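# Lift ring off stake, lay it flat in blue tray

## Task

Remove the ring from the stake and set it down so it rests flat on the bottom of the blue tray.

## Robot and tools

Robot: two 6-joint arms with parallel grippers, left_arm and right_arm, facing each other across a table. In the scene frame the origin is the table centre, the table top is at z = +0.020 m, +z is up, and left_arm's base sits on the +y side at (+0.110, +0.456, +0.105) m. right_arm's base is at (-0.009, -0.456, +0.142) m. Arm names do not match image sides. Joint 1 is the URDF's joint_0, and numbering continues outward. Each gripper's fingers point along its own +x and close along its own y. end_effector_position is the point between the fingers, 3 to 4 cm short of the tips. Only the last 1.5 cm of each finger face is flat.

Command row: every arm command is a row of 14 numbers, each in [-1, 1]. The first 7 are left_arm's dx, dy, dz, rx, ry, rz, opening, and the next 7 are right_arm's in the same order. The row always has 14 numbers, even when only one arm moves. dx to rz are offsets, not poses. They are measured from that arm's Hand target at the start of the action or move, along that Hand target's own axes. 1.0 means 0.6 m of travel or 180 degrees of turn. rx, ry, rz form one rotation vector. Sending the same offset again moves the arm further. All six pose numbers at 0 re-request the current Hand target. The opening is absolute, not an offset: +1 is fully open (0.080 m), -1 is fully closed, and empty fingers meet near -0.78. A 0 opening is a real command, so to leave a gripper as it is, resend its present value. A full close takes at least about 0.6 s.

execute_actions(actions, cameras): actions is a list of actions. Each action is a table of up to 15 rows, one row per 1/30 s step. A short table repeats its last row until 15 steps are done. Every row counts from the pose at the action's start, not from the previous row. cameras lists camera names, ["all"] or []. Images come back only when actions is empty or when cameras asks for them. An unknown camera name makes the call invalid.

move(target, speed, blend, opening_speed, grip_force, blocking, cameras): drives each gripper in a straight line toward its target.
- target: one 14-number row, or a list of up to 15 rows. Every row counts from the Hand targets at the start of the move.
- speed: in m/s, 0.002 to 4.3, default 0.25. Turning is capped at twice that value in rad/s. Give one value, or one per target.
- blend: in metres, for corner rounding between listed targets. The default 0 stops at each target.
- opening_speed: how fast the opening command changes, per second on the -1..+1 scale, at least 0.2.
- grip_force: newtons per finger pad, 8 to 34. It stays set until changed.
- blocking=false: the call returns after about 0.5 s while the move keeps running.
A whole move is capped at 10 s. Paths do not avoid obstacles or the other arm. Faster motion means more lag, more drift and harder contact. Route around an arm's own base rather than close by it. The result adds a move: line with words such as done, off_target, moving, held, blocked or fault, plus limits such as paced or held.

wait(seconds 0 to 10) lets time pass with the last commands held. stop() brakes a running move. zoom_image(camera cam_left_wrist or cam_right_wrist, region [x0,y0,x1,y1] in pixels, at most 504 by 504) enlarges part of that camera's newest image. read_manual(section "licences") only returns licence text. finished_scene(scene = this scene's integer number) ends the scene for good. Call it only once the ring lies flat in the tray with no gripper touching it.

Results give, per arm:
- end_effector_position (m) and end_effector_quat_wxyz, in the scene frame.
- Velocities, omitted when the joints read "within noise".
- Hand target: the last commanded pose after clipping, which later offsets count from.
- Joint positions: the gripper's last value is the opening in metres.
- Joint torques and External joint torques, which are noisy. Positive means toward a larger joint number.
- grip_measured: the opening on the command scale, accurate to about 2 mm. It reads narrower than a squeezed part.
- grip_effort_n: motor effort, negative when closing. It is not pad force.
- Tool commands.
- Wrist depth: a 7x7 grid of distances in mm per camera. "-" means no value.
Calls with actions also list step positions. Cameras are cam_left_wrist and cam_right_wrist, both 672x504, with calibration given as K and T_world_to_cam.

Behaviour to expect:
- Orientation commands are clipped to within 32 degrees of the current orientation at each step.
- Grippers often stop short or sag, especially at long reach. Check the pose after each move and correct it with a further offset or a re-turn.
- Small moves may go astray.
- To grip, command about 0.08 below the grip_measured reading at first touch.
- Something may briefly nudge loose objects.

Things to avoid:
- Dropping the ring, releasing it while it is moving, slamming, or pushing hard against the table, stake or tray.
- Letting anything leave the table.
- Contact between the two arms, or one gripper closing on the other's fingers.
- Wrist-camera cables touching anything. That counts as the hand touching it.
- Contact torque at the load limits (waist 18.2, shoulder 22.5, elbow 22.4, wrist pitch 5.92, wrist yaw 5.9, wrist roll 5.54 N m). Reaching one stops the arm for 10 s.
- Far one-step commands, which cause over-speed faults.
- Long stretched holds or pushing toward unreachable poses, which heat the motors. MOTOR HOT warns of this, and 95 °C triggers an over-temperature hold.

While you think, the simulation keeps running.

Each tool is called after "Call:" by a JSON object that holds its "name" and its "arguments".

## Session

Call:
{"name": "execute_actions", "arguments": {"actions": []}}

Scene clock: 0.00 s.
left_arm: end_effector_position=(+0.2234, +0.2496, +0.1804) grip_measured=+1.000 grip_effort_n=n/a end_effector_quat_wxyz=(+0.350, +0.262, +0.221, -0.872) | right_arm: end_effector_position=(-0.1249, +0.0063, +0.4126) grip_measured=+1.000 grip_effort_n=n/a end_effector_quat_wxyz=(+0.686, -0.064, -0.055, +0.723)
Joint positions: left_arm=[1.003 1.714 0.91 -1.16 0.847 1.818 0.08] | right_arm=[0.343 1.6 0.981 0.601 0.282 -0.164 0.08]
Joint velocities: within noise
Joint torques (N m): no reading
External joint torques (N m): no reading
Heat: left arm: hottest wrist yaw 32 °C (+0.0 °C/min); right arm: hottest wrist pitch 30 °C (+0.0 °C/min).
Wrist depth (mm): cam_left_wrist=[320 337 371 375 - 498 1484 / 286 302 312 354 367 425 472 / 259 272 288 312 339 365 400 / 235 248 262 280 298 323 350 / 220 233 240 254 267 93 311 / - 93 220 232 246 87 - / - 191 203 213 223 231 -] | cam_right_wrist=[- 439 - - - - - / - - - - - - 395 / 2132 498 2001 - - 1510 444 / - 530 - - 2001 515 2132 / 1966 719 566 745 2236 505 - / - 81 569 588 603 97 75 / - - 487 505 527 540 78]
Hand target: left_arm +0.2233, +0.2496, +0.1804; -0.350, -0.261, -0.221, +0.872 | right_arm -0.1248, +0.0060, +0.4168; +0.686, -0.059, -0.057, +0.723
Tool commands: left_gripper/opening=+1.0 right_gripper/opening=+1.0
camera_calibration:
cam_left_wrist: T_world_to_cam=[[-0.675186, 0.703336, 0.222356, -0.0618957], [0.492725, 0.654354, -0.573623, -0.135387], [-0.548949, -0.277742, -0.788362, 0.413528], [0, 0, 0, 1]] pos_world=[0.251923, 0.246979, 0.262111]
cam_right_wrist: T_world_to_cam=[[0.985764, 0.0543539, 0.159104, 0.0690904], [0.168087, -0.340578, -0.92507, 0.438069], [0.00390608, 0.938644, -0.344866, 0.213349], [0, 0, 0, 1]] pos_world=[-0.142574, -0.0548174, 0.467828]

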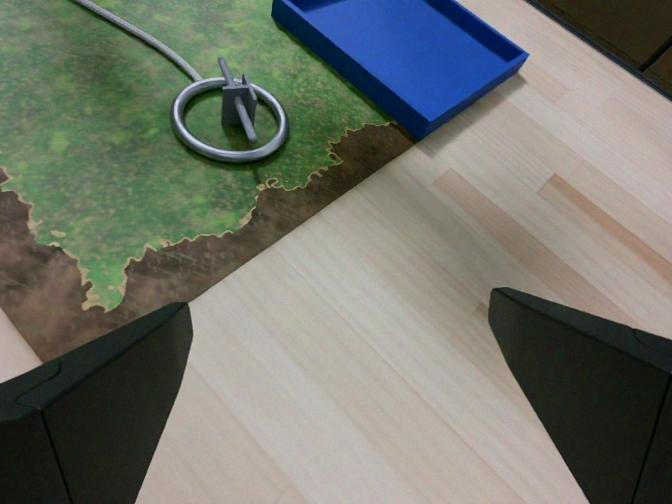

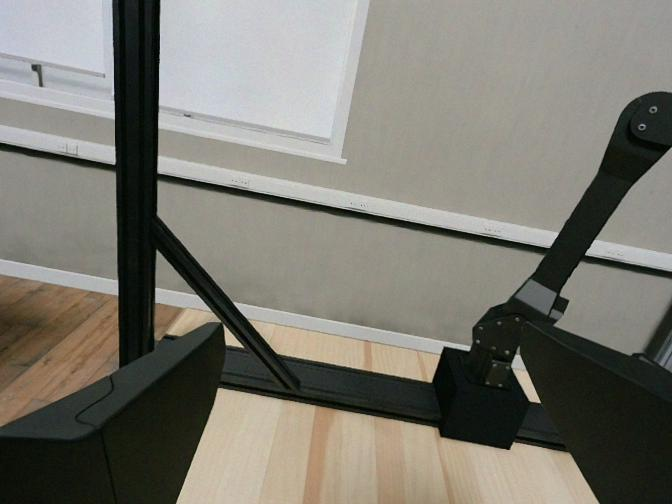

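Call:
{"name": "zoom_image", "arguments": {"camera": "cam_left_wrist", "region": [150, 30, 310, 180]}}

Scaled by 3.150 from the camera's 672x504 image, which has a finer 960x720 frame.

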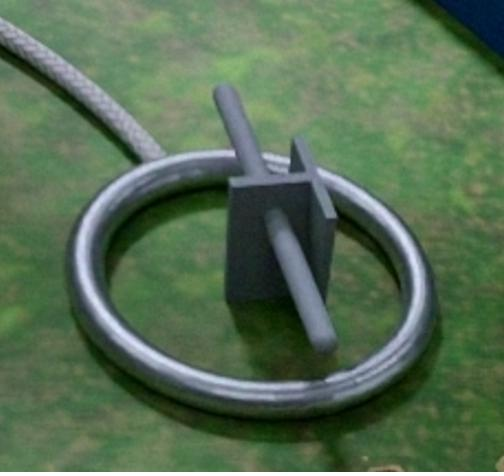

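Call:
{"name": "move", "arguments": {"target": [0.371,0.155,0.2275,-0.0616,0.272,0.103,-0.4,-0.342,-0.261,-0.513,0.054,0.096,-0.028,0], "cameras": ["all"], "speed": 0.25}}

Call:
{"name": "zoom_image", "arguments": {"camera": "cam_right_wrist", "region": [180, 100, 480, 350]}}

Scene clock: 35.67 s.
left_arm: end_effector_position=(+0.1116, +0.0023, +0.1328) grip_measured=-0.397 grip_effort_n=-15.6 end_effector_quat_wxyz=(+0.381, +0.593, +0.381, -0.598) | right_arm: end_effector_position=(+0.0903, -0.1913, +0.1408) grip_measured=+0.004 grip_effort_n=-16.5 end_effector_quat_wxyz=(+0.706, -0.132, +0.140, +0.681)
Joint positions: left_arm=[0.006 2.346 1.922 -1.143 0.005 0.437 0.017] | right_arm=[-0.639 2.098 0.062 1.572 -0.563 -0.256 0.035]
Joint torques (N m): left_arm=[0.01 -8.92 6.43 0 -0.06 -0.1] | right_arm=[-0.36 -4.86 0.02 1.44 -0.51 -0.23]
External joint torques (N m): left_arm=[0.07 2.28 0.68 -0.36 -0.08 -0.1] | right_arm=[-0.36 -0.69 -0.47 -0.1 -0.36 -0.24]
Heat: left arm: hottest wrist yaw 33 °C (+1.7 °C/min); right arm: hottest wrist pitch 37 °C (+11.8 °C/min).
Wrist depth (mm): cam_left_wrist=[139 140 142 143 146 148 150 / 148 150 150 152 154 157 160 / 156 159 160 163 164 168 170 / 168 169 172 173 175 178 183 / 178 181 180 181 155 191 197 / - - - 199 - - - / - - - 220 72 - -] | cam_right_wrist=[560 597 566 148 190 163 1768 / 501 490 460 406 430 426 1825 / - - 353 338 348 349 330 / 259 270 287 285 284 282 282 / 243 243 249 241 247 238 231 / 211 215 70 207 195 83 211 / - - - 182 178 75 -]
Hand target: left_arm +0.1121, +0.0007, +0.1301; +0.382, +0.594, +0.382, -0.596 | right_arm +0.0906, -0.1906, +0.1404; +0.721, -0.107, +0.105, +0.677
Off the commanded pose: left_arm 0.003 m, 0 deg | right_arm 0.001 m, 5 deg.
joint sent to its limit (right arm) — joint 4 (wrist pitch), upper limit. The joint targets are off in orientation, not in position.
move: off_target (right_arm)
camera_calibration:
cam_left_wrist: T_world_to_cam=[[-0.894124, 0.442497, 0.0688336, 0.0925588], [0.443625, 0.854236, 0.271069, -0.0529493], [0.0611472, 0.272906, -0.960096, 0.199434], [0, 0, 0, 1]] pos_world=[0.0940538, -0.0501526, 0.199458]
cam_right_wrist: T_world_to_cam=[[0.999183, -0.0382838, -0.0129149, -0.0837192], [-0.0350929, -0.66391, -0.746989, 0.0145936], [0.0200232, 0.746832, -0.664711, 0.311102], [0, 0, 0, 1]] pos_world=[0.0779337, -0.225857, 0.216613]

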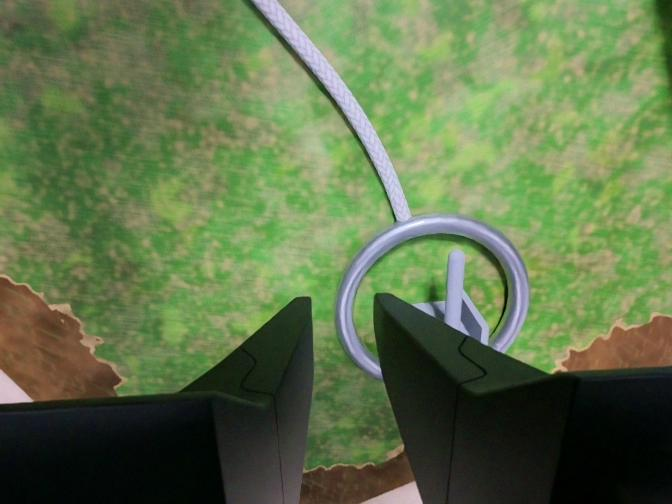

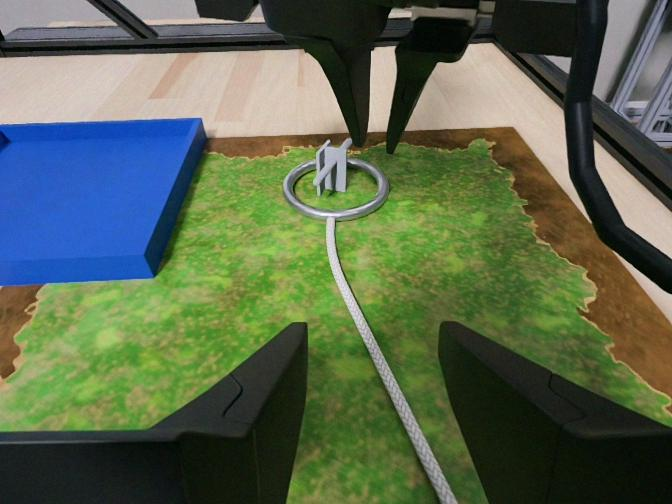

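Scaled by 1.680 from the camera's 672x504 image, which has a finer 960x720 frame.

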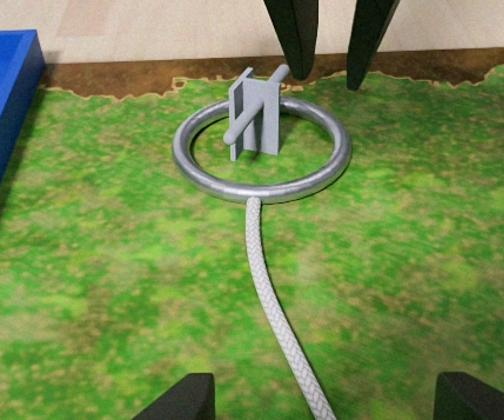

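Call:
{"name": "move", "arguments": {"target": [0.058,-0.007,-0.052,0,0,0,-0.4,0,0,0,0,0,0,0], "cameras": ["cam_left_wrist"], "speed": 0.12}}

Scene clock: 48.73 s.
left_arm: end_effector_position=(+0.1202, +0.0290, +0.0939) grip_measured=-0.397 grip_effort_n=-16.0 end_effector_quat_wxyz=(+0.381, +0.594, +0.384, -0.596) | right_arm: end_effector_position=(+0.0903, -0.1912, +0.1408) grip_measured=+0.004 grip_effort_n=-16.5 end_effector_quat_wxyz=(+0.706, -0.132, +0.140, +0.682)
Joint positions: left_arm=[0.026 2.289 1.662 -0.945 0.004 0.452 0.017] | right_arm=[-0.639 2.098 0.062 1.572 -0.564 -0.257 0.035]
Joint torques (N m): left_arm=[0.23 -10.75 3.74 0.4 -0.06 0.13] | right_arm=[-0.35 -4.85 0.03 1.44 -0.5 -0.23]
External joint torques (N m): left_arm=[0.23 -0.2 -1.66 0.08 -0.08 0.13] | right_arm=[-0.35 -0.69 -0.42 -0.08 -0.35 -0.23]
Heat: left arm: hottest wrist yaw 33 °C (+1.2 °C/min); right arm: hottest wrist pitch 36 °C (+7.4 °C/min).
Wrist depth (mm): cam_left_wrist=[107 108 109 110 112 114 115 / 113 114 116 117 118 121 122 / 120 121 123 124 124 125 130 / 128 130 132 133 136 134 140 / 137 140 138 135 120 116 152 / - - - 154 - - - / - - - 169 71 - -] | cam_right_wrist=[603 591 250 177 170 214 - / 499 503 456 265 244 405 1768 / - - 353 335 348 346 332 / 267 267 287 284 282 273 282 / 243 243 248 239 246 231 224 / 209 215 70 207 196 83 211 / - - - 183 178 75 -]
Hand target: left_arm +0.1212, +0.0308, +0.0952; +0.382, +0.594, +0.382, -0.596 | right_arm +0.0906, -0.1905, +0.1405; +0.721, -0.107, +0.105, +0.677
Off the commanded pose: left_arm 0.003 m, 0 deg | right_arm 0.001 m, 5 deg.
joint sent to its limit (right arm) — joint 4 (wrist pitch), upper limit. The joint targets are off in orientation, not in position.
move: off_target (right_arm)
camera_calibration:
cam_left_wrist: T_world_to_cam=[[-0.89646, 0.437391, 0.0710619, 0.0914082], [0.43905, 0.855019, 0.276004, -0.0689078], [0.0599623, 0.278626, -0.958526, 0.154011], [0, 0, 0, 1]] pos_world=[0.102963, -0.0239752, 0.160147]
Images, in order (width x height): cam_left_wrist 672x504.

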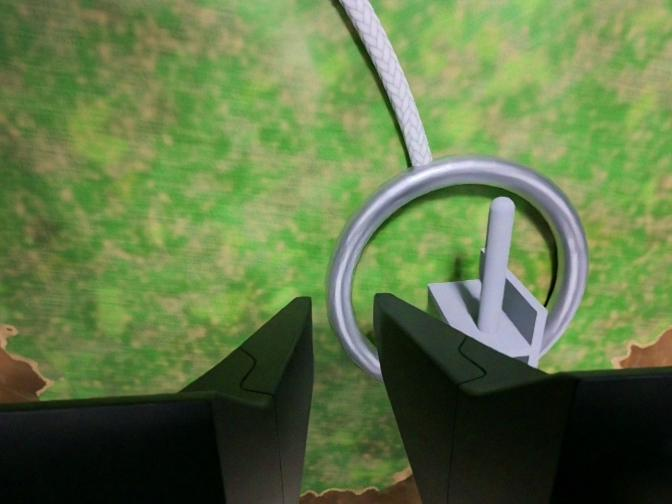

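Call:
{"name": "move", "arguments": {"target": [[0.02,0.006,0,0,0,0,-0.4,0,0,0,0,0,0,0],[0.047,0.006,0,0,0,0,-0.4,0,0,0,0,0,0,0]], "cameras": ["cam_left_wrist"], "speed": 0.06, "blend": 0.004}}

Scene clock: 56.27 s.
left_arm: end_effector_position=(+0.1232, +0.0259, +0.0741) grip_measured=-0.397 grip_effort_n=-16.0 end_effector_quat_wxyz=(+0.386, +0.591, +0.379, -0.599) | right_arm: end_effector_position=(+0.0903, -0.1912, +0.1408) grip_measured=+0.004 grip_effort_n=-16.5 end_effector_quat_wxyz=(+0.706, -0.132, +0.140, +0.682)
Joint positions: left_arm=[0.033 2.32 1.63 -0.866 0.004 0.46 0.017] | right_arm=[-0.639 2.098 0.062 1.572 -0.564 -0.257 0.035]
Joint torques (N m): left_arm=[0.19 -8.49 3.73 0.63 -0.05 0.12] | right_arm=[-0.35 -4.84 0.01 1.44 -0.51 -0.23]
External joint torques (N m): left_arm=[0.27 2.21 -1.61 0.26 -0.08 0.12] | right_arm=[-0.35 -0.73 -0.41 -0.06 -0.35 -0.23]
Heat: left arm: hottest wrist yaw 33 °C (+1.1 °C/min); right arm: hottest wrist pitch 36 °C (+6.4 °C/min).
Wrist depth (mm): cam_left_wrist=[- 92 93 94 94 96 97 / - 97 99 99 100 102 103 / - 103 104 105 105 106 109 / - 109 111 111 114 114 115 / 116 117 117 116 119 97 124 / - - - 128 - - - / - - - 141 72 - -] | cam_right_wrist=[602 592 595 200 198 546 109 / 496 488 430 189 185 212 1854 / - - 355 324 335 316 329 / - 266 288 288 283 282 281 / 244 242 249 239 245 230 237 / 210 214 70 208 195 83 211 / - - - 183 178 75 -]
Hand target: left_arm +0.1244, +0.0294, +0.0670; +0.382, +0.594, +0.383, -0.596 | right_arm +0.0906, -0.1905, +0.1405; +0.721, -0.107, +0.105, +0.677
Off the commanded pose: left_arm 0.008 m, 1 deg | right_arm 0.001 m, 5 deg.
joint sent to its limit (right arm) — joint 4 (wrist pitch), upper limit. The joint targets are off in orientation, not in position.
move: off_target (right_arm)
camera_calibration:
cam_left_wrist: T_world_to_cam=[[-0.896195, 0.439127, 0.0632631, 0.097325], [0.439498, 0.859228, 0.261856, -0.0612168], [0.0606307, 0.262478, -0.963031, 0.136345], [0, 0, 0, 1]] pos_world=[0.10586, -0.0259264, 0.141177]
Images, in order (width x height): cam_left_wrist 672x504.

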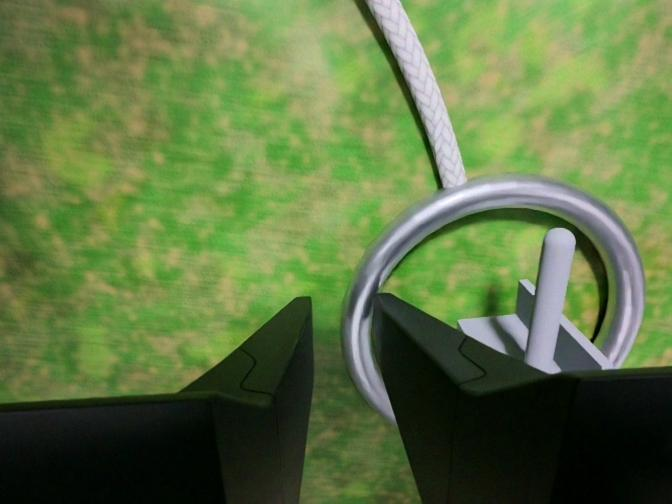

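Call:
{"name": "move", "arguments": {"target": [[-0.014,-0.0075,0,0,0,0,-0.4,0,0,0,0,0,0,0],[0.0005,-0.0075,0,0,0,0,-0.4,0,0,0,0,0,0,0]], "cameras": ["cam_left_wrist"], "speed": 0.06}}

Scene clock: 61.67 s.
left_arm: end_effector_position=(+0.1212, +0.0276, +0.0715) grip_measured=-0.397 grip_effort_n=-16.0 end_effector_quat_wxyz=(+0.385, +0.591, +0.379, -0.599) | right_arm: end_effector_position=(+0.0903, -0.1912, +0.1408) grip_measured=+0.004 grip_effort_n=-16.5 end_effector_quat_wxyz=(+0.706, -0.132, +0.140, +0.682)
Joint positions: left_arm=[0.029 2.32 1.618 -0.856 0.004 0.457 0.017] | right_arm=[-0.639 2.098 0.062 1.572 -0.564 -0.257 0.035]
Joint torques (N m): left_arm=[-0.14 -9.13 3.63 0.43 -0.05 -0.11] | right_arm=[-0.35 -4.86 0.01 1.44 -0.5 -0.23]
External joint torques (N m): left_arm=[-0.14 1.47 -1.65 0.07 -0.07 -0.11] | right_arm=[-0.37 -0.75 -0.4 -0.06 -0.35 -0.23]
Heat: left arm: hottest shoulder 34 °C (+7.0 °C/min); right arm: hottest wrist pitch 36 °C (+5.0 °C/min).
Wrist depth (mm): cam_left_wrist=[- 89 90 91 91 93 95 / - 94 96 97 97 99 101 / - 100 102 103 101 103 106 / - 106 108 108 111 111 112 / 113 114 113 111 116 99 121 / - - - 115 - - - / - - - 138 71 - -] | cam_right_wrist=[595 592 585 206 206 546 107 / 499 496 414 192 186 218 404 / - - 353 326 332 331 332 / 260 266 288 285 282 271 283 / 243 242 248 241 247 230 237 / 211 215 70 207 195 83 212 / - - - 183 177 75 -]
Hand target: left_arm +0.1203, +0.0312, +0.0667; +0.382, +0.594, +0.382, -0.596 | right_arm +0.0906, -0.1905, +0.1405; +0.721, -0.107, +0.105, +0.677
Off the commanded pose: left_arm 0.006 m, 1 deg | right_arm 0.001 m, 5 deg.
joint sent to its limit (right arm) — joint 4 (wrist pitch), upper limit. The joint targets are off in orientation, not in position.
move: off_target (right_arm)
camera_calibration:
cam_left_wrist: T_world_to_cam=[[-0.895319, 0.440749, 0.0643706, 0.0947056], [0.441226, 0.857777, 0.263702, -0.061426], [0.0610106, 0.264499, -0.962454, 0.133379], [0, 0, 0, 1]] pos_world=[0.103757, -0.0243303, 0.138473]
Images, in order (width x height): cam_left_wrist 672x504.

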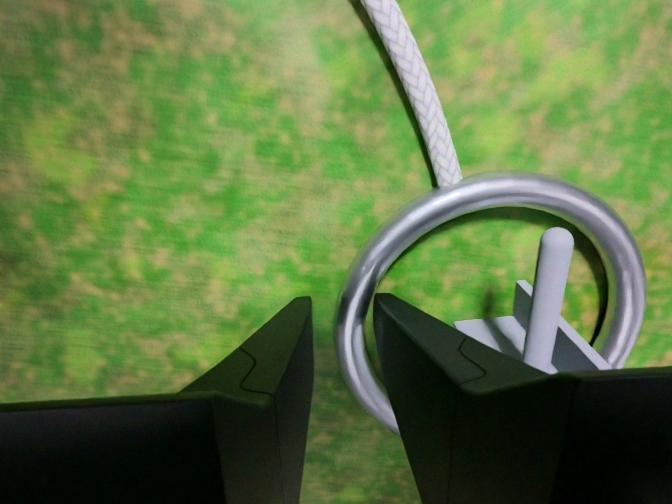

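Call:
{"name": "move", "arguments": {"target": [-0.002,0,0,0,0,0,-1,0,0,0,0,0,0,0], "cameras": ["all"], "opening_speed": 0.6}}

Call:
{"name": "zoom_image", "arguments": {"camera": "cam_right_wrist", "region": [230, 80, 440, 250]}}

Scene clock: 71.53 s.
left_arm: end_effector_position=(+0.1202, +0.0280, +0.0712) grip_measured=-0.646 grip_effort_n=-83.5 end_effector_quat_wxyz=(+0.384, +0.593, +0.378, -0.599) | right_arm: end_effector_position=(+0.0903, -0.1912, +0.1408) grip_measured=+0.004 grip_effort_n=-17.0 end_effector_quat_wxyz=(+0.706, -0.132, +0.140, +0.682)
Joint positions: left_arm=[0.026 2.32 1.617 -0.857 0.003 0.457 0.006] | right_arm=[-0.639 2.098 0.062 1.572 -0.564 -0.257 0.035]
Joint torques (N m): left_arm=[0.06 -9.32 3.89 0.24 0 -0.12] | right_arm=[-0.36 -4.86 0.02 1.44 -0.5 -0.23]
External joint torques (N m): left_arm=[0 1.21 -1.35 -0.12 -0.02 -0.12] | right_arm=[-0.35 -0.77 -0.38 -0.05 -0.35 -0.24]
Heat: left arm: hottest shoulder 37 °C (+9.1 °C/min); right arm: hottest wrist pitch 36 °C (+2.0 °C/min).
Wrist depth (mm): cam_left_wrist=[- 90 91 90 92 93 95 / - 94 96 97 97 99 101 / - 100 102 103 98 104 106 / - 106 108 108 112 111 113 / 114 114 115 107 117 112 121 / - 121 - 98 - - - / - - - 138 - - -] | cam_right_wrist=[591 583 642 203 204 539 1677 / 495 489 412 191 185 216 1869 / 345 - 351 324 335 330 340 / 266 266 285 285 283 282 282 / 244 241 249 240 246 232 236 / 209 215 70 208 195 81 211 / - - - 182 178 75 -]
Hand target: left_arm +0.1203, +0.0312, +0.0679; +0.382, +0.594, +0.382, -0.596 | right_arm +0.0906, -0.1905, +0.1405; +0.721, -0.107, +0.105, +0.677
Off the commanded pose: left_arm 0.005 m, 1 deg | right_arm 0.001 m, 5 deg.
joint sent to its limit (right arm) — joint 4 (wrist pitch), upper limit. The joint targets are off in orientation, not in position.
move: off_target (right_arm)
camera_calibration:
cam_left_wrist: T_world_to_cam=[[-0.894233, 0.442993, 0.0640634, 0.093459], [0.443176, 0.856199, 0.265554, -0.0616218], [0.0627878, 0.265859, -0.961965, 0.132741], [0, 0, 0, 1]] pos_world=[0.102549, -0.0239316, 0.138069]
cam_right_wrist: T_world_to_cam=[[0.999221, -0.0373761, -0.0126542, -0.0835673], [-0.0342857, -0.663588, -0.747312, 0.0147419], [0.0195344, 0.747164, -0.664353, 0.311063], [0, 0, 0, 1]] pos_world=[0.0779312, -0.225756, 0.216615]

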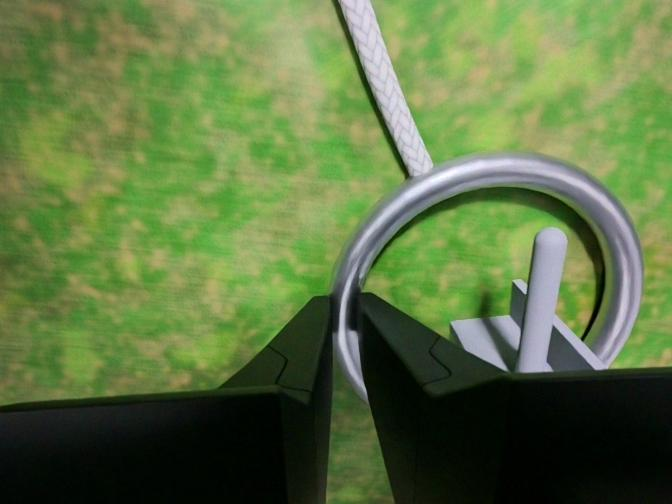

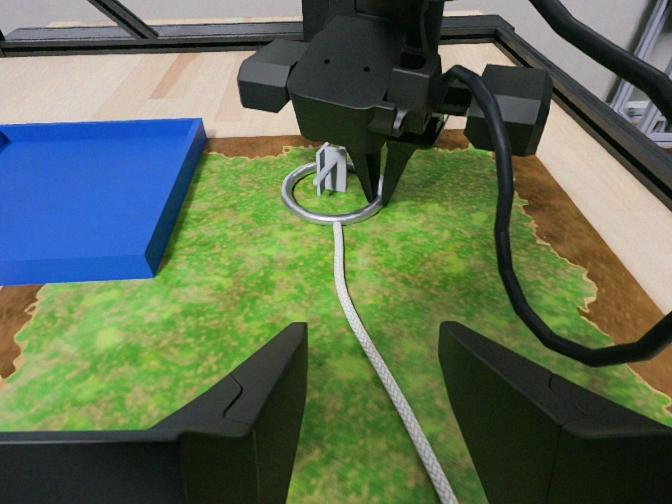

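Scaled by 2.400 from the camera's 672x504 image, which has a finer 960x720 frame.

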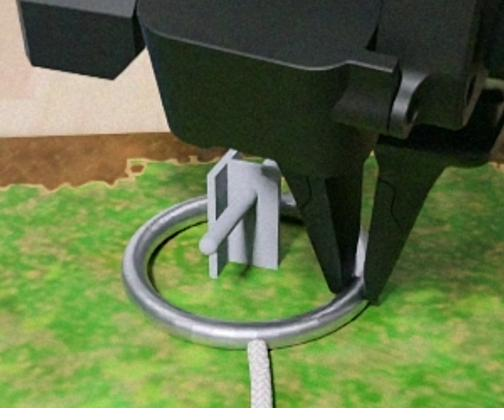

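Call:
{"name": "move", "arguments": {"target": [[-0.01,0.005,0.0167,0,0,0,-1,0,0,0,0,0,0,0],[-0.048,0.005,-0.002,0,-0.122,0,-1,0,0,0,0,0,0,0]], "cameras": ["all"], "speed": 0.06}}

Call:
{"name": "zoom_image", "arguments": {"camera": "cam_right_wrist", "region": [230, 80, 440, 250]}}

Scene clock: 89.00 s.
left_arm: end_effector_position=(+0.1231, +0.0290, +0.0955) grip_measured=-0.761 grip_effort_n=-81.6 end_effector_quat_wxyz=(+0.448, +0.471, +0.304, -0.697) | right_arm: end_effector_position=(+0.0903, -0.1912, +0.1408) grip_measured=+0.004 grip_effort_n=-16.5 end_effector_quat_wxyz=(+0.706, -0.132, +0.140, +0.682)
Joint positions: left_arm=[0.098 2.071 1.238 -0.405 0.189 0.492 0.001] | right_arm=[-0.639 2.098 0.062 1.572 -0.564 -0.257 0.035]
Joint torques (N m): left_arm=[0.33 -9.5 3.79 1.06 0.29 0.14] | right_arm=[-0.36 -4.86 0.03 1.44 -0.5 -0.23]
External joint torques (N m): left_arm=[0.32 -0.18 -1.74 0.16 0.16 0.14] | right_arm=[-0.37 -0.73 -0.43 -0.08 -0.35 -0.23]
Heat: left arm: hottest shoulder 39 °C (+10.0 °C/min); right arm: hottest wrist pitch 36 °C (-1.0 °C/min).
Wrist depth (mm): cam_left_wrist=[137 138 140 142 144 145 147 / 137 139 140 141 143 145 147 / 137 139 140 142 144 145 147 / 138 139 140 142 144 145 147 / 137 139 140 95 144 137 148 / - 139 - - - - - / - - - - - - -] | cam_right_wrist=[583 603 560 249 240 211 - / 496 508 459 430 407 427 1782 / - 343 354 336 349 346 332 / 257 267 286 285 284 283 282 / 245 242 248 240 246 238 237 / 210 215 70 208 196 83 211 / - - - 182 178 75 -]
Hand target: left_arm +0.1236, +0.0310, +0.0967; -0.448, -0.470, -0.303, +0.698 | right_arm +0.0906, -0.1905, +0.1405; +0.721, -0.107, +0.105, +0.677
Off the commanded pose: left_arm 0.002 m, 0 deg | right_arm 0.001 m, 5 deg.
joint sent to its limit (right arm) — joint 4 (wrist pitch), upper limit. The joint targets are off in orientation, not in position.
move: off_target (right_arm)
camera_calibration:
cam_left_wrist: T_world_to_cam=[[-0.887192, 0.458229, 0.0540094, 0.0937317], [0.451802, 0.886515, -0.0998319, -0.0372776], [-0.093626, -0.0641685, -0.993537, 0.187562], [0, 0, 0, 1]] pos_world=[0.117561, 0.00213213, 0.177566]
cam_right_wrist: T_world_to_cam=[[0.999221, -0.0373761, -0.0126542, -0.0835673], [-0.0342857, -0.663588, -0.747312, 0.0147419], [0.0195344, 0.747164, -0.664353, 0.311063], [0, 0, 0, 1]] pos_world=[0.0779312, -0.225756, 0.216615]

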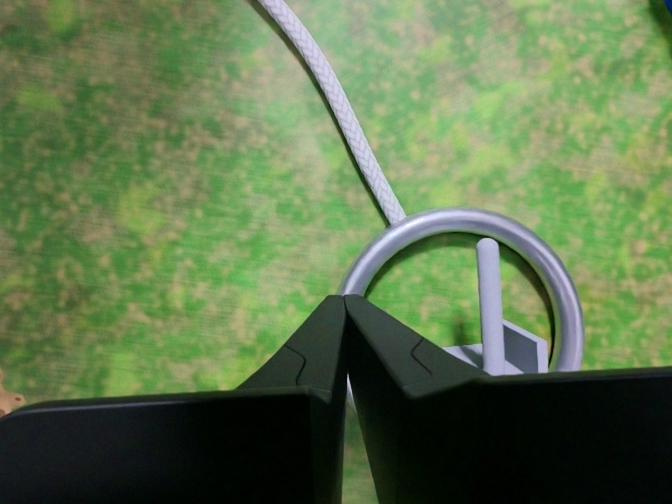

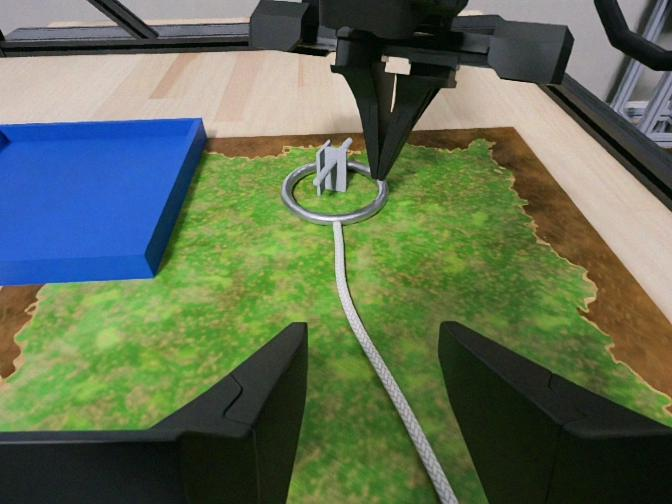

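Scaled by 2.400 from the camera's 672x504 image, which has a finer 960x720 frame.

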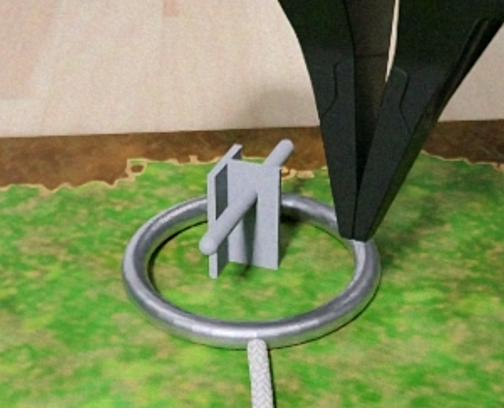

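Call:
{"name": "move", "arguments": {"target": [[-0.031,0,0.0125,0,0,0,-1,0,0,0,0,0,0,0],[0.01,-0.005,-0.002,0,0.122,0,-0.4,0,0,0,0,0,0,0]], "cameras": ["cam_left_wrist"], "speed": 0.15, "blend": [0.01,0]}}

Scene clock: 100.23 s.
left_arm: end_effector_position=(+0.1210, +0.0329, +0.0931) grip_measured=-0.404 grip_effort_n=12.8 end_effector_quat_wxyz=(+0.382, +0.593, +0.382, -0.597) | right_arm: end_effector_position=(+0.0903, -0.1912, +0.1408) grip_measured=+0.004 grip_effort_n=-16.5 end_effector_quat_wxyz=(+0.706, -0.132, +0.140, +0.682)
Joint positions: left_arm=[0.029 2.272 1.629 -0.924 0.005 0.457 0.017] | right_arm=[-0.639 2.098 0.062 1.572 -0.564 -0.257 0.035]
Joint torques (N m): left_arm=[-0.17 -8.25 6.02 -0.02 -0.07 -0.12] | right_arm=[-0.35 -4.86 0.02 1.44 -0.51 -0.23]
External joint torques (N m): left_arm=[-0.09 2.14 0.67 -0.34 -0.1 -0.12] | right_arm=[-0.36 -0.74 -0.43 -0.07 -0.35 -0.23]
Heat: left arm: hottest shoulder 37 °C (+7.1 °C/min); right arm: hottest wrist pitch 37 °C (+0.0 °C/min).
Wrist depth (mm): cam_left_wrist=[107 107 108 109 112 113 114 / 113 114 116 117 118 119 122 / 120 121 123 123 126 124 129 / 128 129 131 132 135 133 139 / 137 139 137 134 114 136 151 / - - - 151 - - - / - - - 169 71 - -] | cam_right_wrist=[591 591 250 180 174 218 - / 492 503 465 276 244 401 1768 / - 335 351 335 350 330 333 / - 276 285 285 282 279 291 / 244 243 248 240 247 239 229 / 210 214 70 207 196 83 211 / - - - 182 179 75 -]
Hand target: left_arm +0.1205, +0.0313, +0.0907; +0.382, +0.594, +0.383, -0.596 | right_arm +0.0906, -0.1905, +0.1405; +0.721, -0.107, +0.105, +0.677
Off the commanded pose: left_arm 0.003 m, 0 deg | right_arm 0.001 m, 5 deg.
joint sent to its limit (right arm) — joint 4 (wrist pitch), upper limit. The joint targets are off in orientation, not in position.
move: off_target (right_arm)
camera_calibration:
cam_left_wrist: T_world_to_cam=[[-0.895282, 0.440129, 0.0689741, 0.0904431], [0.441387, 0.855327, 0.271281, -0.0722527], [0.0604031, 0.273317, -0.960026, 0.152386], [0, 0, 0, 1]] pos_world=[0.103659, -0.0196566, 0.159657]
Images, in order (width x height): cam_left_wrist 672x504.

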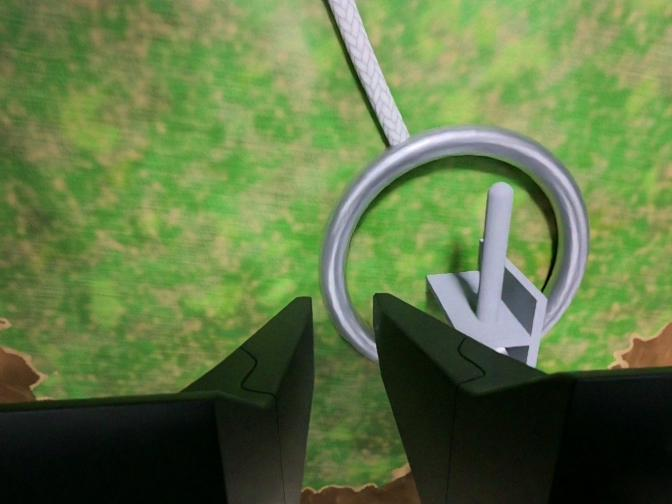

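Call:
{"name": "move", "arguments": {"target": [[0.03,0.003,0,0,0,0,-0.4,0,0,0,0,0,0,0],[0.047,0.003,0,0,0,0,-0.4,0,0,0,0,0,0,0]], "cameras": ["cam_left_wrist"], "speed": 0.06, "blend": 0.004}}

Scene clock: 105.83 s.
left_arm: end_effector_position=(+0.1212, +0.0265, +0.0693) grip_measured=-0.403 grip_effort_n=12.8 end_effector_quat_wxyz=(+0.386, +0.591, +0.377, -0.600) | right_arm: end_effector_position=(+0.0903, -0.1912, +0.1408) grip_measured=+0.004 grip_effort_n=-16.5 end_effector_quat_wxyz=(+0.706, -0.132, +0.140, +0.682)
Joint positions: left_arm=[0.029 2.324 1.617 -0.846 0.005 0.457 0.017] | right_arm=[-0.639 2.098 0.062 1.572 -0.564 -0.257 0.035]
Joint torques (N m): left_arm=[0.2 -8.55 3.77 0.44 -0.06 0.02] | right_arm=[-0.36 -4.85 0.02 1.44 -0.5 -0.23]
External joint torques (N m): left_arm=[0.2 2.07 -1.51 0.07 -0.08 0.02] | right_arm=[-0.35 -0.75 -0.43 -0.07 -0.36 -0.23]
Heat: left arm: hottest shoulder 37 °C (+7.0 °C/min); right arm: hottest wrist pitch 37 °C (+1.0 °C/min).
Wrist depth (mm): cam_left_wrist=[- 87 88 88 90 91 93 / - 92 94 95 95 97 98 / - 98 100 101 96 101 103 / - 104 106 106 109 109 110 / 111 112 111 108 113 112 116 / - - - 120 - - - / - - - 136 71 - -] | cam_right_wrist=[580 607 591 207 207 520 1754 / 497 485 409 194 187 221 1796 / - - 354 327 331 331 344 / 281 270 285 285 282 271 280 / 244 242 248 242 247 231 237 / 211 215 70 208 197 81 205 / - - - 182 178 75 -]
Hand target: left_arm +0.1220, +0.0305, +0.0626; +0.382, +0.594, +0.382, -0.596 | right_arm +0.0906, -0.1905, +0.1405; +0.721, -0.107, +0.105, +0.677
Off the commanded pose: left_arm 0.008 m, 1 deg | right_arm 0.001 m, 5 deg.
joint sent to its limit (right arm) — joint 4 (wrist pitch), upper limit. The joint targets are off in orientation, not in position.
move: off_target (right_arm)
camera_calibration:
cam_left_wrist: T_world_to_cam=[[-0.89529, 0.44107, 0.0625594, 0.095427], [0.441316, 0.858956, 0.259683, -0.0596834], [0.0608027, 0.2601, -0.963665, 0.131844], [0, 0, 0, 1]] pos_world=[0.103758, -0.0251171, 0.136582]
Images, in order (width x height): cam_left_wrist 672x504.

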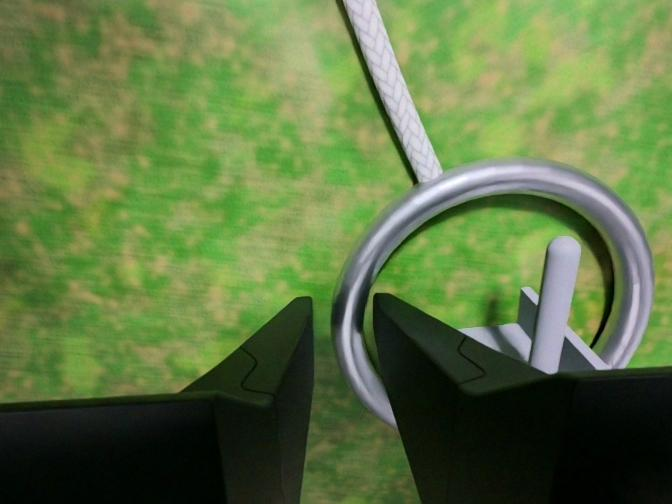

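Call:
{"name": "move", "arguments": {"target": [[0.006,0,0,0,0,0,-0.4,0,0,0,0,0,0,0],[0.006,0,0,0,0,0,-1,0,0,0,0,0,0,0]], "cameras": ["cam_left_wrist"], "speed": 0.05, "opening_speed": 0.6}}

Scene clock: 111.93 s.
left_arm: end_effector_position=(+0.1212, +0.0260, +0.0664) grip_measured=-0.625 grip_effort_n=-83.5 end_effector_quat_wxyz=(+0.387, +0.590, +0.377, -0.600) | right_arm: end_effector_position=(+0.0903, -0.1912, +0.1408) grip_measured=+0.004 grip_effort_n=-16.5 end_effector_quat_wxyz=(+0.706, -0.132, +0.140, +0.682)
Joint positions: left_arm=[0.029 2.33 1.613 -0.835 0.005 0.458 0.007] | right_arm=[-0.639 2.098 0.062 1.572 -0.564 -0.257 0.035]
Joint torques (N m): left_arm=[0.19 -8.4 3.67 0.45 -0.06 0] | right_arm=[-0.36 -4.85 0.01 1.44 -0.51 -0.23]
External joint torques (N m): left_arm=[0.21 2.18 -1.52 0.1 -0.09 0] | right_arm=[-0.35 -0.74 -0.42 -0.06 -0.35 -0.23]
Heat: left arm: hottest shoulder 37 °C (+5.0 °C/min); right arm: hottest wrist pitch 37 °C (+1.0 °C/min).
Wrist depth (mm): cam_left_wrist=[- 85 86 87 88 89 91 / - 90 92 91 93 95 96 / - 95 97 98 93 93 101 / 101 101 103 103 106 106 107 / 108 109 109 103 112 108 113 / - 114 - 107 - - - / - - - 128 - - -] | cam_right_wrist=[611 602 599 209 217 538 1917 / 496 495 414 195 188 228 414 / - - 353 322 334 329 331 / 260 269 286 285 282 282 282 / 243 243 250 240 246 238 237 / 210 216 70 206 197 81 205 / - - - 183 178 75 -]
Hand target: left_arm +0.1220, +0.0305, +0.0590; +0.382, +0.594, +0.382, -0.596 | right_arm +0.0906, -0.1905, +0.1405; +0.721, -0.107, +0.105, +0.677
Off the commanded pose: left_arm 0.009 m, 1 deg | right_arm 0.001 m, 5 deg.
joint sent to its limit (right arm) — joint 4 (wrist pitch), upper limit. The joint targets are off in orientation, not in position.
move: off_target (left_arm, right_arm); target 2's new opening was sent with left_arm's hand 0.009 m and 1 deg from that target
camera_calibration:
cam_left_wrist: T_world_to_cam=[[-0.895134, 0.441513, 0.0616536, 0.0958472], [0.441607, 0.85928, 0.258111, -0.0585157], [0.0609817, 0.25827, -0.964146, 0.129224], [0, 0, 0, 1]] pos_world=[0.103757, -0.0254113, 0.133785]
Images, in order (width x height): cam_left_wrist 672x504.

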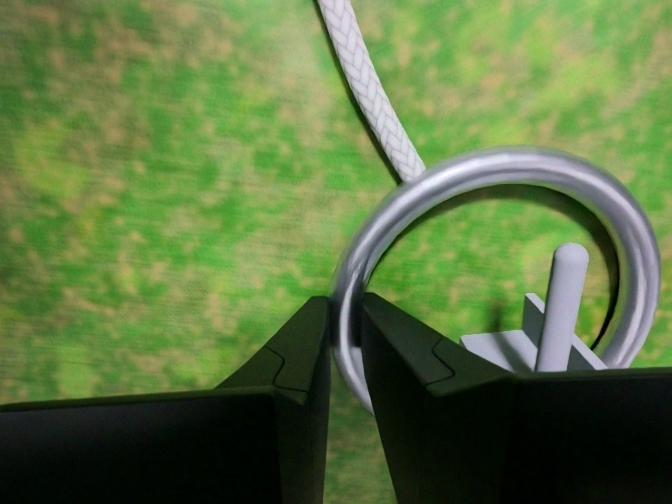

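Call:
{"name": "move", "arguments": {"target": [[-0.022,0.002,0.0135,0,0,0,-1,0,0,0,0,0,0,0],[-0.052,0.002,-0.005,0,-0.122,0,-1,0,0,0,0,0,0,0]], "cameras": ["all"], "speed": 0.06}}

Call:
{"name": "zoom_image", "arguments": {"camera": "cam_right_wrist", "region": [230, 80, 440, 250]}}

Scene clock: 125.53 s.
left_arm: end_effector_position=(+0.1239, +0.0324, +0.0862) grip_measured=-0.625 grip_effort_n=-83.5 end_effector_quat_wxyz=(+0.446, +0.473, +0.307, -0.695) | right_arm: end_effector_position=(+0.0903, -0.1912, +0.1408) grip_measured=+0.004 grip_effort_n=-16.5 end_effector_quat_wxyz=(+0.706, -0.132, +0.140, +0.682)
Joint positions: left_arm=[0.1 2.085 1.218 -0.38 0.187 0.495 0.007] | right_arm=[-0.639 2.098 0.062 1.572 -0.564 -0.257 0.035]
Joint torques (N m): left_arm=[0.3 -9.95 3.88 1.08 0.38 0.12] | right_arm=[-0.36 -4.84 0.01 1.44 -0.51 -0.23]
External joint torques (N m): left_arm=[0.24 -0.77 -1.47 0.21 0.25 0.12] | right_arm=[-0.37 -0.73 -0.42 -0.06 -0.35 -0.23]
Heat: left arm: hottest shoulder 38 °C (+2.0 °C/min); right arm: hottest wrist pitch 37 °C (+1.0 °C/min).
Wrist depth (mm): cam_left_wrist=[127 128 130 131 133 135 137 / 127 129 130 131 133 135 137 / 128 129 130 132 93 94 137 / 128 129 131 132 134 136 137 / 128 129 130 103 135 112 136 / - 129 - 77 - - - / - - - 133 - - -] | cam_right_wrist=[608 585 562 212 200 223 1854 / 500 487 463 410 287 400 1796 / - - 359 321 334 347 330 / - 268 287 285 284 283 282 / 245 242 249 241 248 238 237 / 210 215 70 207 196 83 211 / - - - 182 178 75 -]
Hand target: left_arm +0.1243, +0.0328, +0.0901; -0.447, -0.470, -0.303, +0.698 | right_arm +0.0906, -0.1905, +0.1405; +0.721, -0.107, +0.105, +0.677
Off the commanded pose: left_arm 0.004 m, 1 deg | right_arm 0.001 m, 5 deg.
joint sent to its limit (right arm) — joint 4 (wrist pitch), upper limit. The joint targets are off in orientation, not in position.
move: off_target (right_arm)
camera_calibration:
cam_left_wrist: T_world_to_cam=[[-0.887177, 0.457956, 0.0565179, 0.0932155], [0.452096, 0.887197, -0.0921466, -0.0422397], [-0.0923415, -0.0561988, -0.99414, 0.178264], [0, 0, 0, 1]] pos_world=[0.118256, 0.00480457, 0.168059]
cam_right_wrist: T_world_to_cam=[[0.999221, -0.0373761, -0.0126542, -0.0835673], [-0.0342857, -0.663588, -0.747312, 0.0147419], [0.0195344, 0.747164, -0.664353, 0.311063], [0, 0, 0, 1]] pos_world=[0.0779312, -0.225756, 0.216615]

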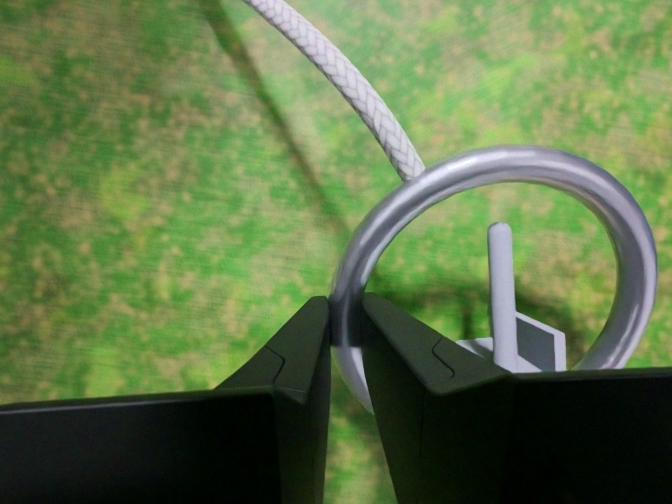

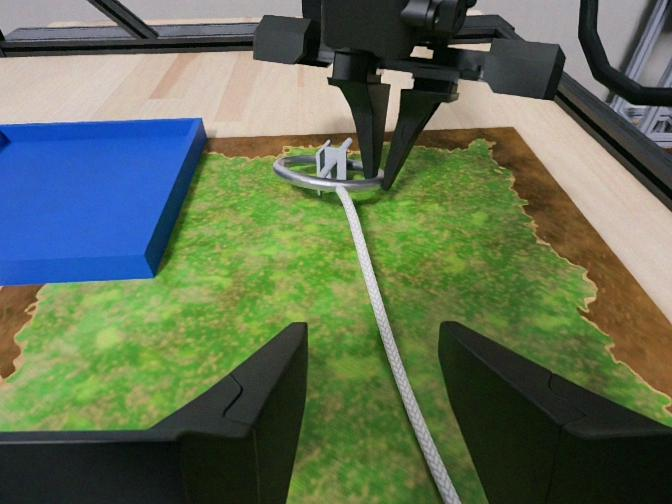

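Scaled by 2.400 from the camera's 672x504 image, which has a finer 960x720 frame.

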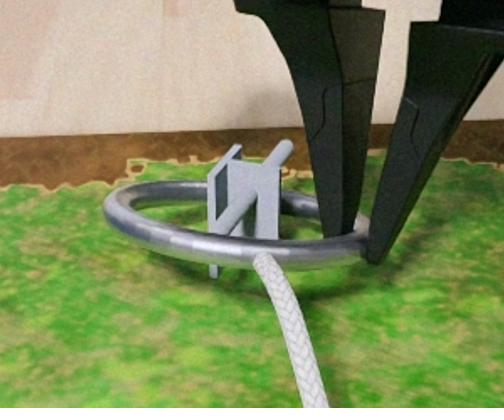

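Call:
{"name": "move", "arguments": {"target": [[-0.0215,0.005,-0.0133,0,-0.083,0,-1,0,0,0,0,0,0,0],[-0.055,0.005,-0.061,0,-0.083,0,-1,0,0,0,0,0,0,0]], "cameras": ["all"], "speed": 0.07}}

Call:
{"name": "zoom_image", "arguments": {"camera": "cam_right_wrist", "region": [230, 80, 440, 250]}}

Scene clock: 138.47 s.
left_arm: end_effector_position=(+0.1469, +0.0720, +0.1045) grip_measured=-0.625 grip_effort_n=-83.5 end_effector_quat_wxyz=(+0.484, +0.377, +0.245, -0.751) | right_arm: end_effector_position=(+0.0903, -0.1912, +0.1408) grip_measured=+0.004 grip_effort_n=-16.5 end_effector_quat_wxyz=(+0.706, -0.132, +0.140, +0.682)
Joint positions: left_arm=[0.241 1.869 0.851 -0.025 0.378 0.561 0.007] | right_arm=[-0.639 2.098 0.062 1.572 -0.564 -0.257 0.035]
Joint torques (N m): left_arm=[0.19 -8.07 3.68 1.07 0.52 0.11] | right_arm=[-0.36 -4.86 0.02 1.44 -0.51 -0.23]
External joint torques (N m): left_arm=[0.19 -0.67 -1.44 -0.07 0.29 0.11] | right_arm=[-0.37 -0.71 -0.41 -0.08 -0.35 -0.23]
Heat: left arm: hottest shoulder 41 °C (+3.0 °C/min); right arm: hottest wrist pitch 37 °C (+1.0 °C/min).
Wrist depth (mm): cam_left_wrist=[182 184 184 189 190 192 186 / 174 176 177 89 182 182 184 / 165 167 168 171 92 96 176 / 158 160 161 162 162 163 113 / 153 152 155 - 158 157 158 / - 148 - 109 - - - / - - - 141 - - -] | cam_right_wrist=[585 588 600 552 286 276 1839 / 500 492 460 432 405 448 1825 / - - 351 336 345 347 331 / - 268 287 287 285 284 281 / 243 242 248 241 247 238 237 / 210 215 70 208 196 83 210 / - - - 183 182 75 -]
Hand target: left_arm +0.1464, +0.0736, +0.1070; -0.483, -0.375, -0.242, +0.753 | right_arm +0.0906, -0.1905, +0.1405; +0.721, -0.107, +0.105, +0.677
Off the commanded pose: left_arm 0.003 m, 0 deg | right_arm 0.001 m, 5 deg.
joint sent to its limit (right arm) — joint 4 (wrist pitch), upper limit. The joint targets are off in orientation, not in position.
move: off_target (right_arm)
camera_calibration:
cam_left_wrist: T_world_to_cam=[[-0.883342, 0.467005, 0.0401646, 0.0948974], [0.425343, 0.834636, -0.349951, -0.051508], [-0.196952, -0.292043, -0.935906, 0.226994], [0, 0, 0, 1]] pos_world=[0.150442, 0.0649648, 0.190608]
cam_right_wrist: T_world_to_cam=[[0.999221, -0.0373761, -0.0126542, -0.0835673], [-0.0342857, -0.663588, -0.747312, 0.0147419], [0.0195344, 0.747164, -0.664353, 0.311063], [0, 0, 0, 1]] pos_world=[0.0779312, -0.225756, 0.216615]

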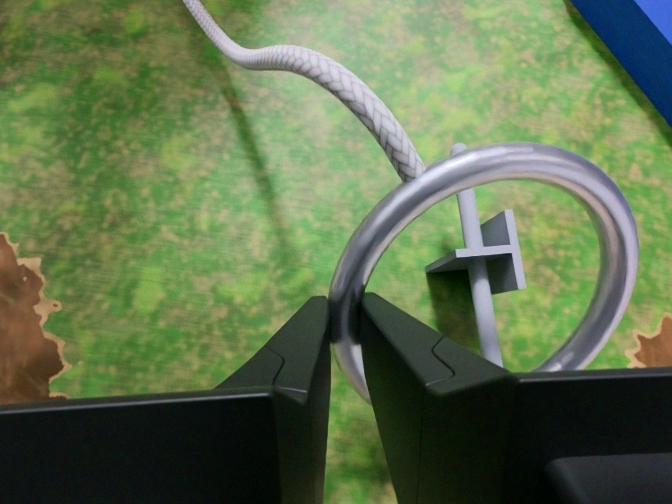

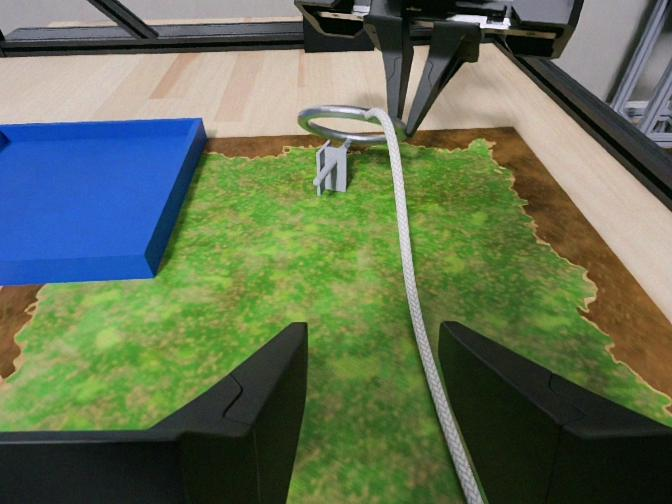

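Scaled by 2.400 from the camera's 672x504 image, which has a finer 960x720 frame.

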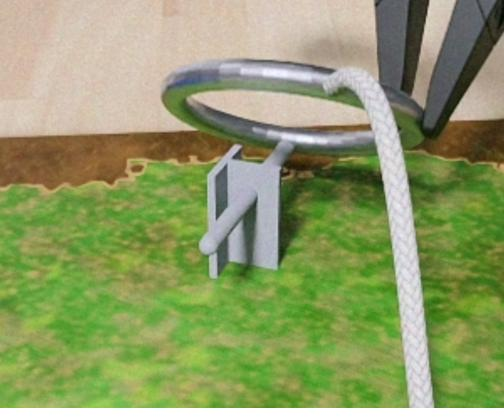

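Call:
{"name": "move", "arguments": {"target": [[-0.016,0,-0.013,0,0,0,-1,0,0,0,0,0,0,0],[-0.116,0,0.062,0,0,0,-1,0,0,0,0,0,0,0],[0.06,-0.31,0.297,0,0.205,0,-1,0,0,0,0,0,0,0]], "cameras": ["all"], "speed": [0.07,0.12,0.25], "blend": [0.003,0.02,0]}}

Scene clock: 158.73 s.
left_arm: end_effector_position=(-0.0896, +0.0043, +0.1858) grip_measured=-0.625 grip_effort_n=-83.5 end_effector_quat_wxyz=(+0.396, +0.570, +0.366, -0.620) | right_arm: end_effector_position=(+0.0903, -0.1912, +0.1408) grip_measured=+0.004 grip_effort_n=-16.5 end_effector_quat_wxyz=(+0.706, -0.132, +0.140, +0.682)
Joint positions: left_arm=[-0.414 2.463 2.337 -1.364 0.003 0.016 0.007] | right_arm=[-0.639 2.098 0.062 1.572 -0.564 -0.257 0.035]
Joint torques (N m): left_arm=[0.01 -10.07 7.01 0.15 -0.03 -0.12] | right_arm=[-0.35 -4.85 0.02 1.44 -0.51 -0.23]
External joint torques (N m): left_arm=[0.17 1.89 1.15 -0.3 -0.04 -0.12] | right_arm=[-0.34 -0.73 -0.37 -0.07 -0.36 -0.23]
Heat: left arm: hottest shoulder 38 °C (+0.0 °C/min); right arm: hottest wrist pitch 37 °C (+0.0 °C/min).
Wrist depth (mm): cam_left_wrist=[189 191 190 194 196 195 201 / 196 198 202 201 201 204 210 / 210 210 209 208 92 95 219 / 219 221 216 - - 227 211 / 231 233 234 - - 238 227 / - - - - - - - / - - - - - - -] | cam_right_wrist=[599 599 599 570 595 608 2506 / 495 494 461 459 454 445 1702 / - - 355 337 348 347 328 / 261 269 286 286 284 282 282 / 235 242 249 240 246 239 236 / 210 216 70 207 195 83 211 / - - - 182 182 75 -]
Hand target: left_arm -0.0909, +0.0018, +0.1856; +0.382, +0.595, +0.382, -0.596 | right_arm +0.0906, -0.1905, +0.1405; +0.721, -0.107, +0.105, +0.677
Off the commanded pose: left_arm 0.003 m, 5 deg | right_arm 0.001 m, 5 deg.
joint sent to its limit (left arm) — joint 3 (elbow), upper limit, where the elbow is as straight as it goes. The joint targets are off in orientation, not in position.
joint sent to its limit (right arm) — joint 4 (wrist pitch), upper limit. The joint targets are off in orientation, not in position.
move: off_target (left_arm, right_arm)
camera_calibration:
cam_left_wrist: T_world_to_cam=[[-0.892355, 0.446555, 0.0655139, -0.0910462], [0.450263, 0.870808, 0.197375, 0.0345027], [0.0310888, 0.205627, -0.978137, 0.26291], [0, 0, 0, 1]] pos_world=[-0.104954, -0.0434494, 0.256316]
cam_right_wrist: T_world_to_cam=[[0.999221, -0.0373761, -0.0126542, -0.0835673], [-0.0342857, -0.663588, -0.747312, 0.0147419], [0.0195344, 0.747164, -0.664353, 0.311063], [0, 0, 0, 1]] pos_world=[0.0779312, -0.225756, 0.216615]

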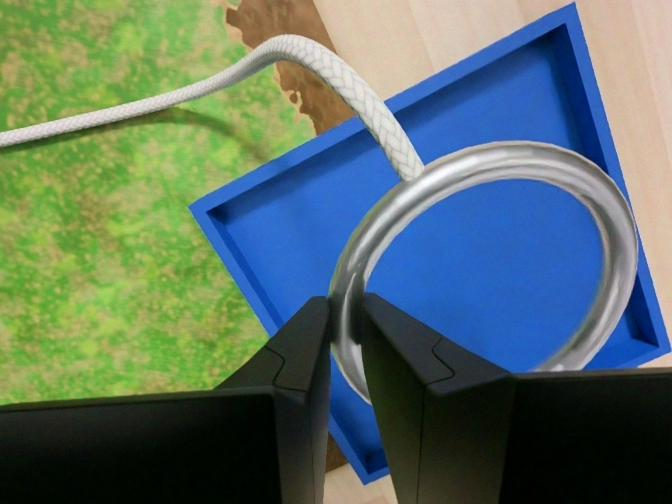

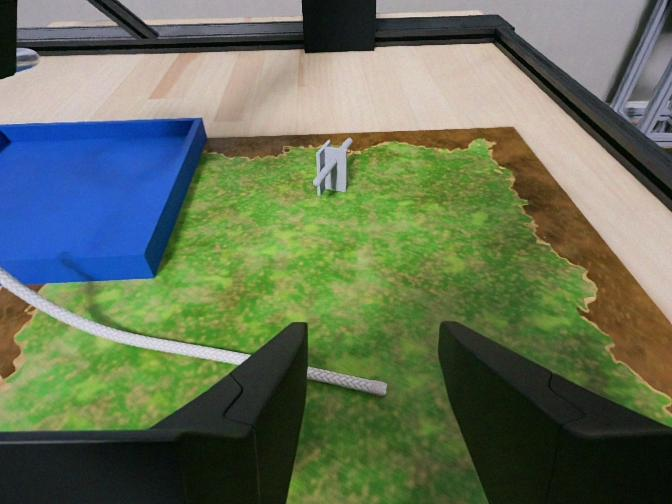

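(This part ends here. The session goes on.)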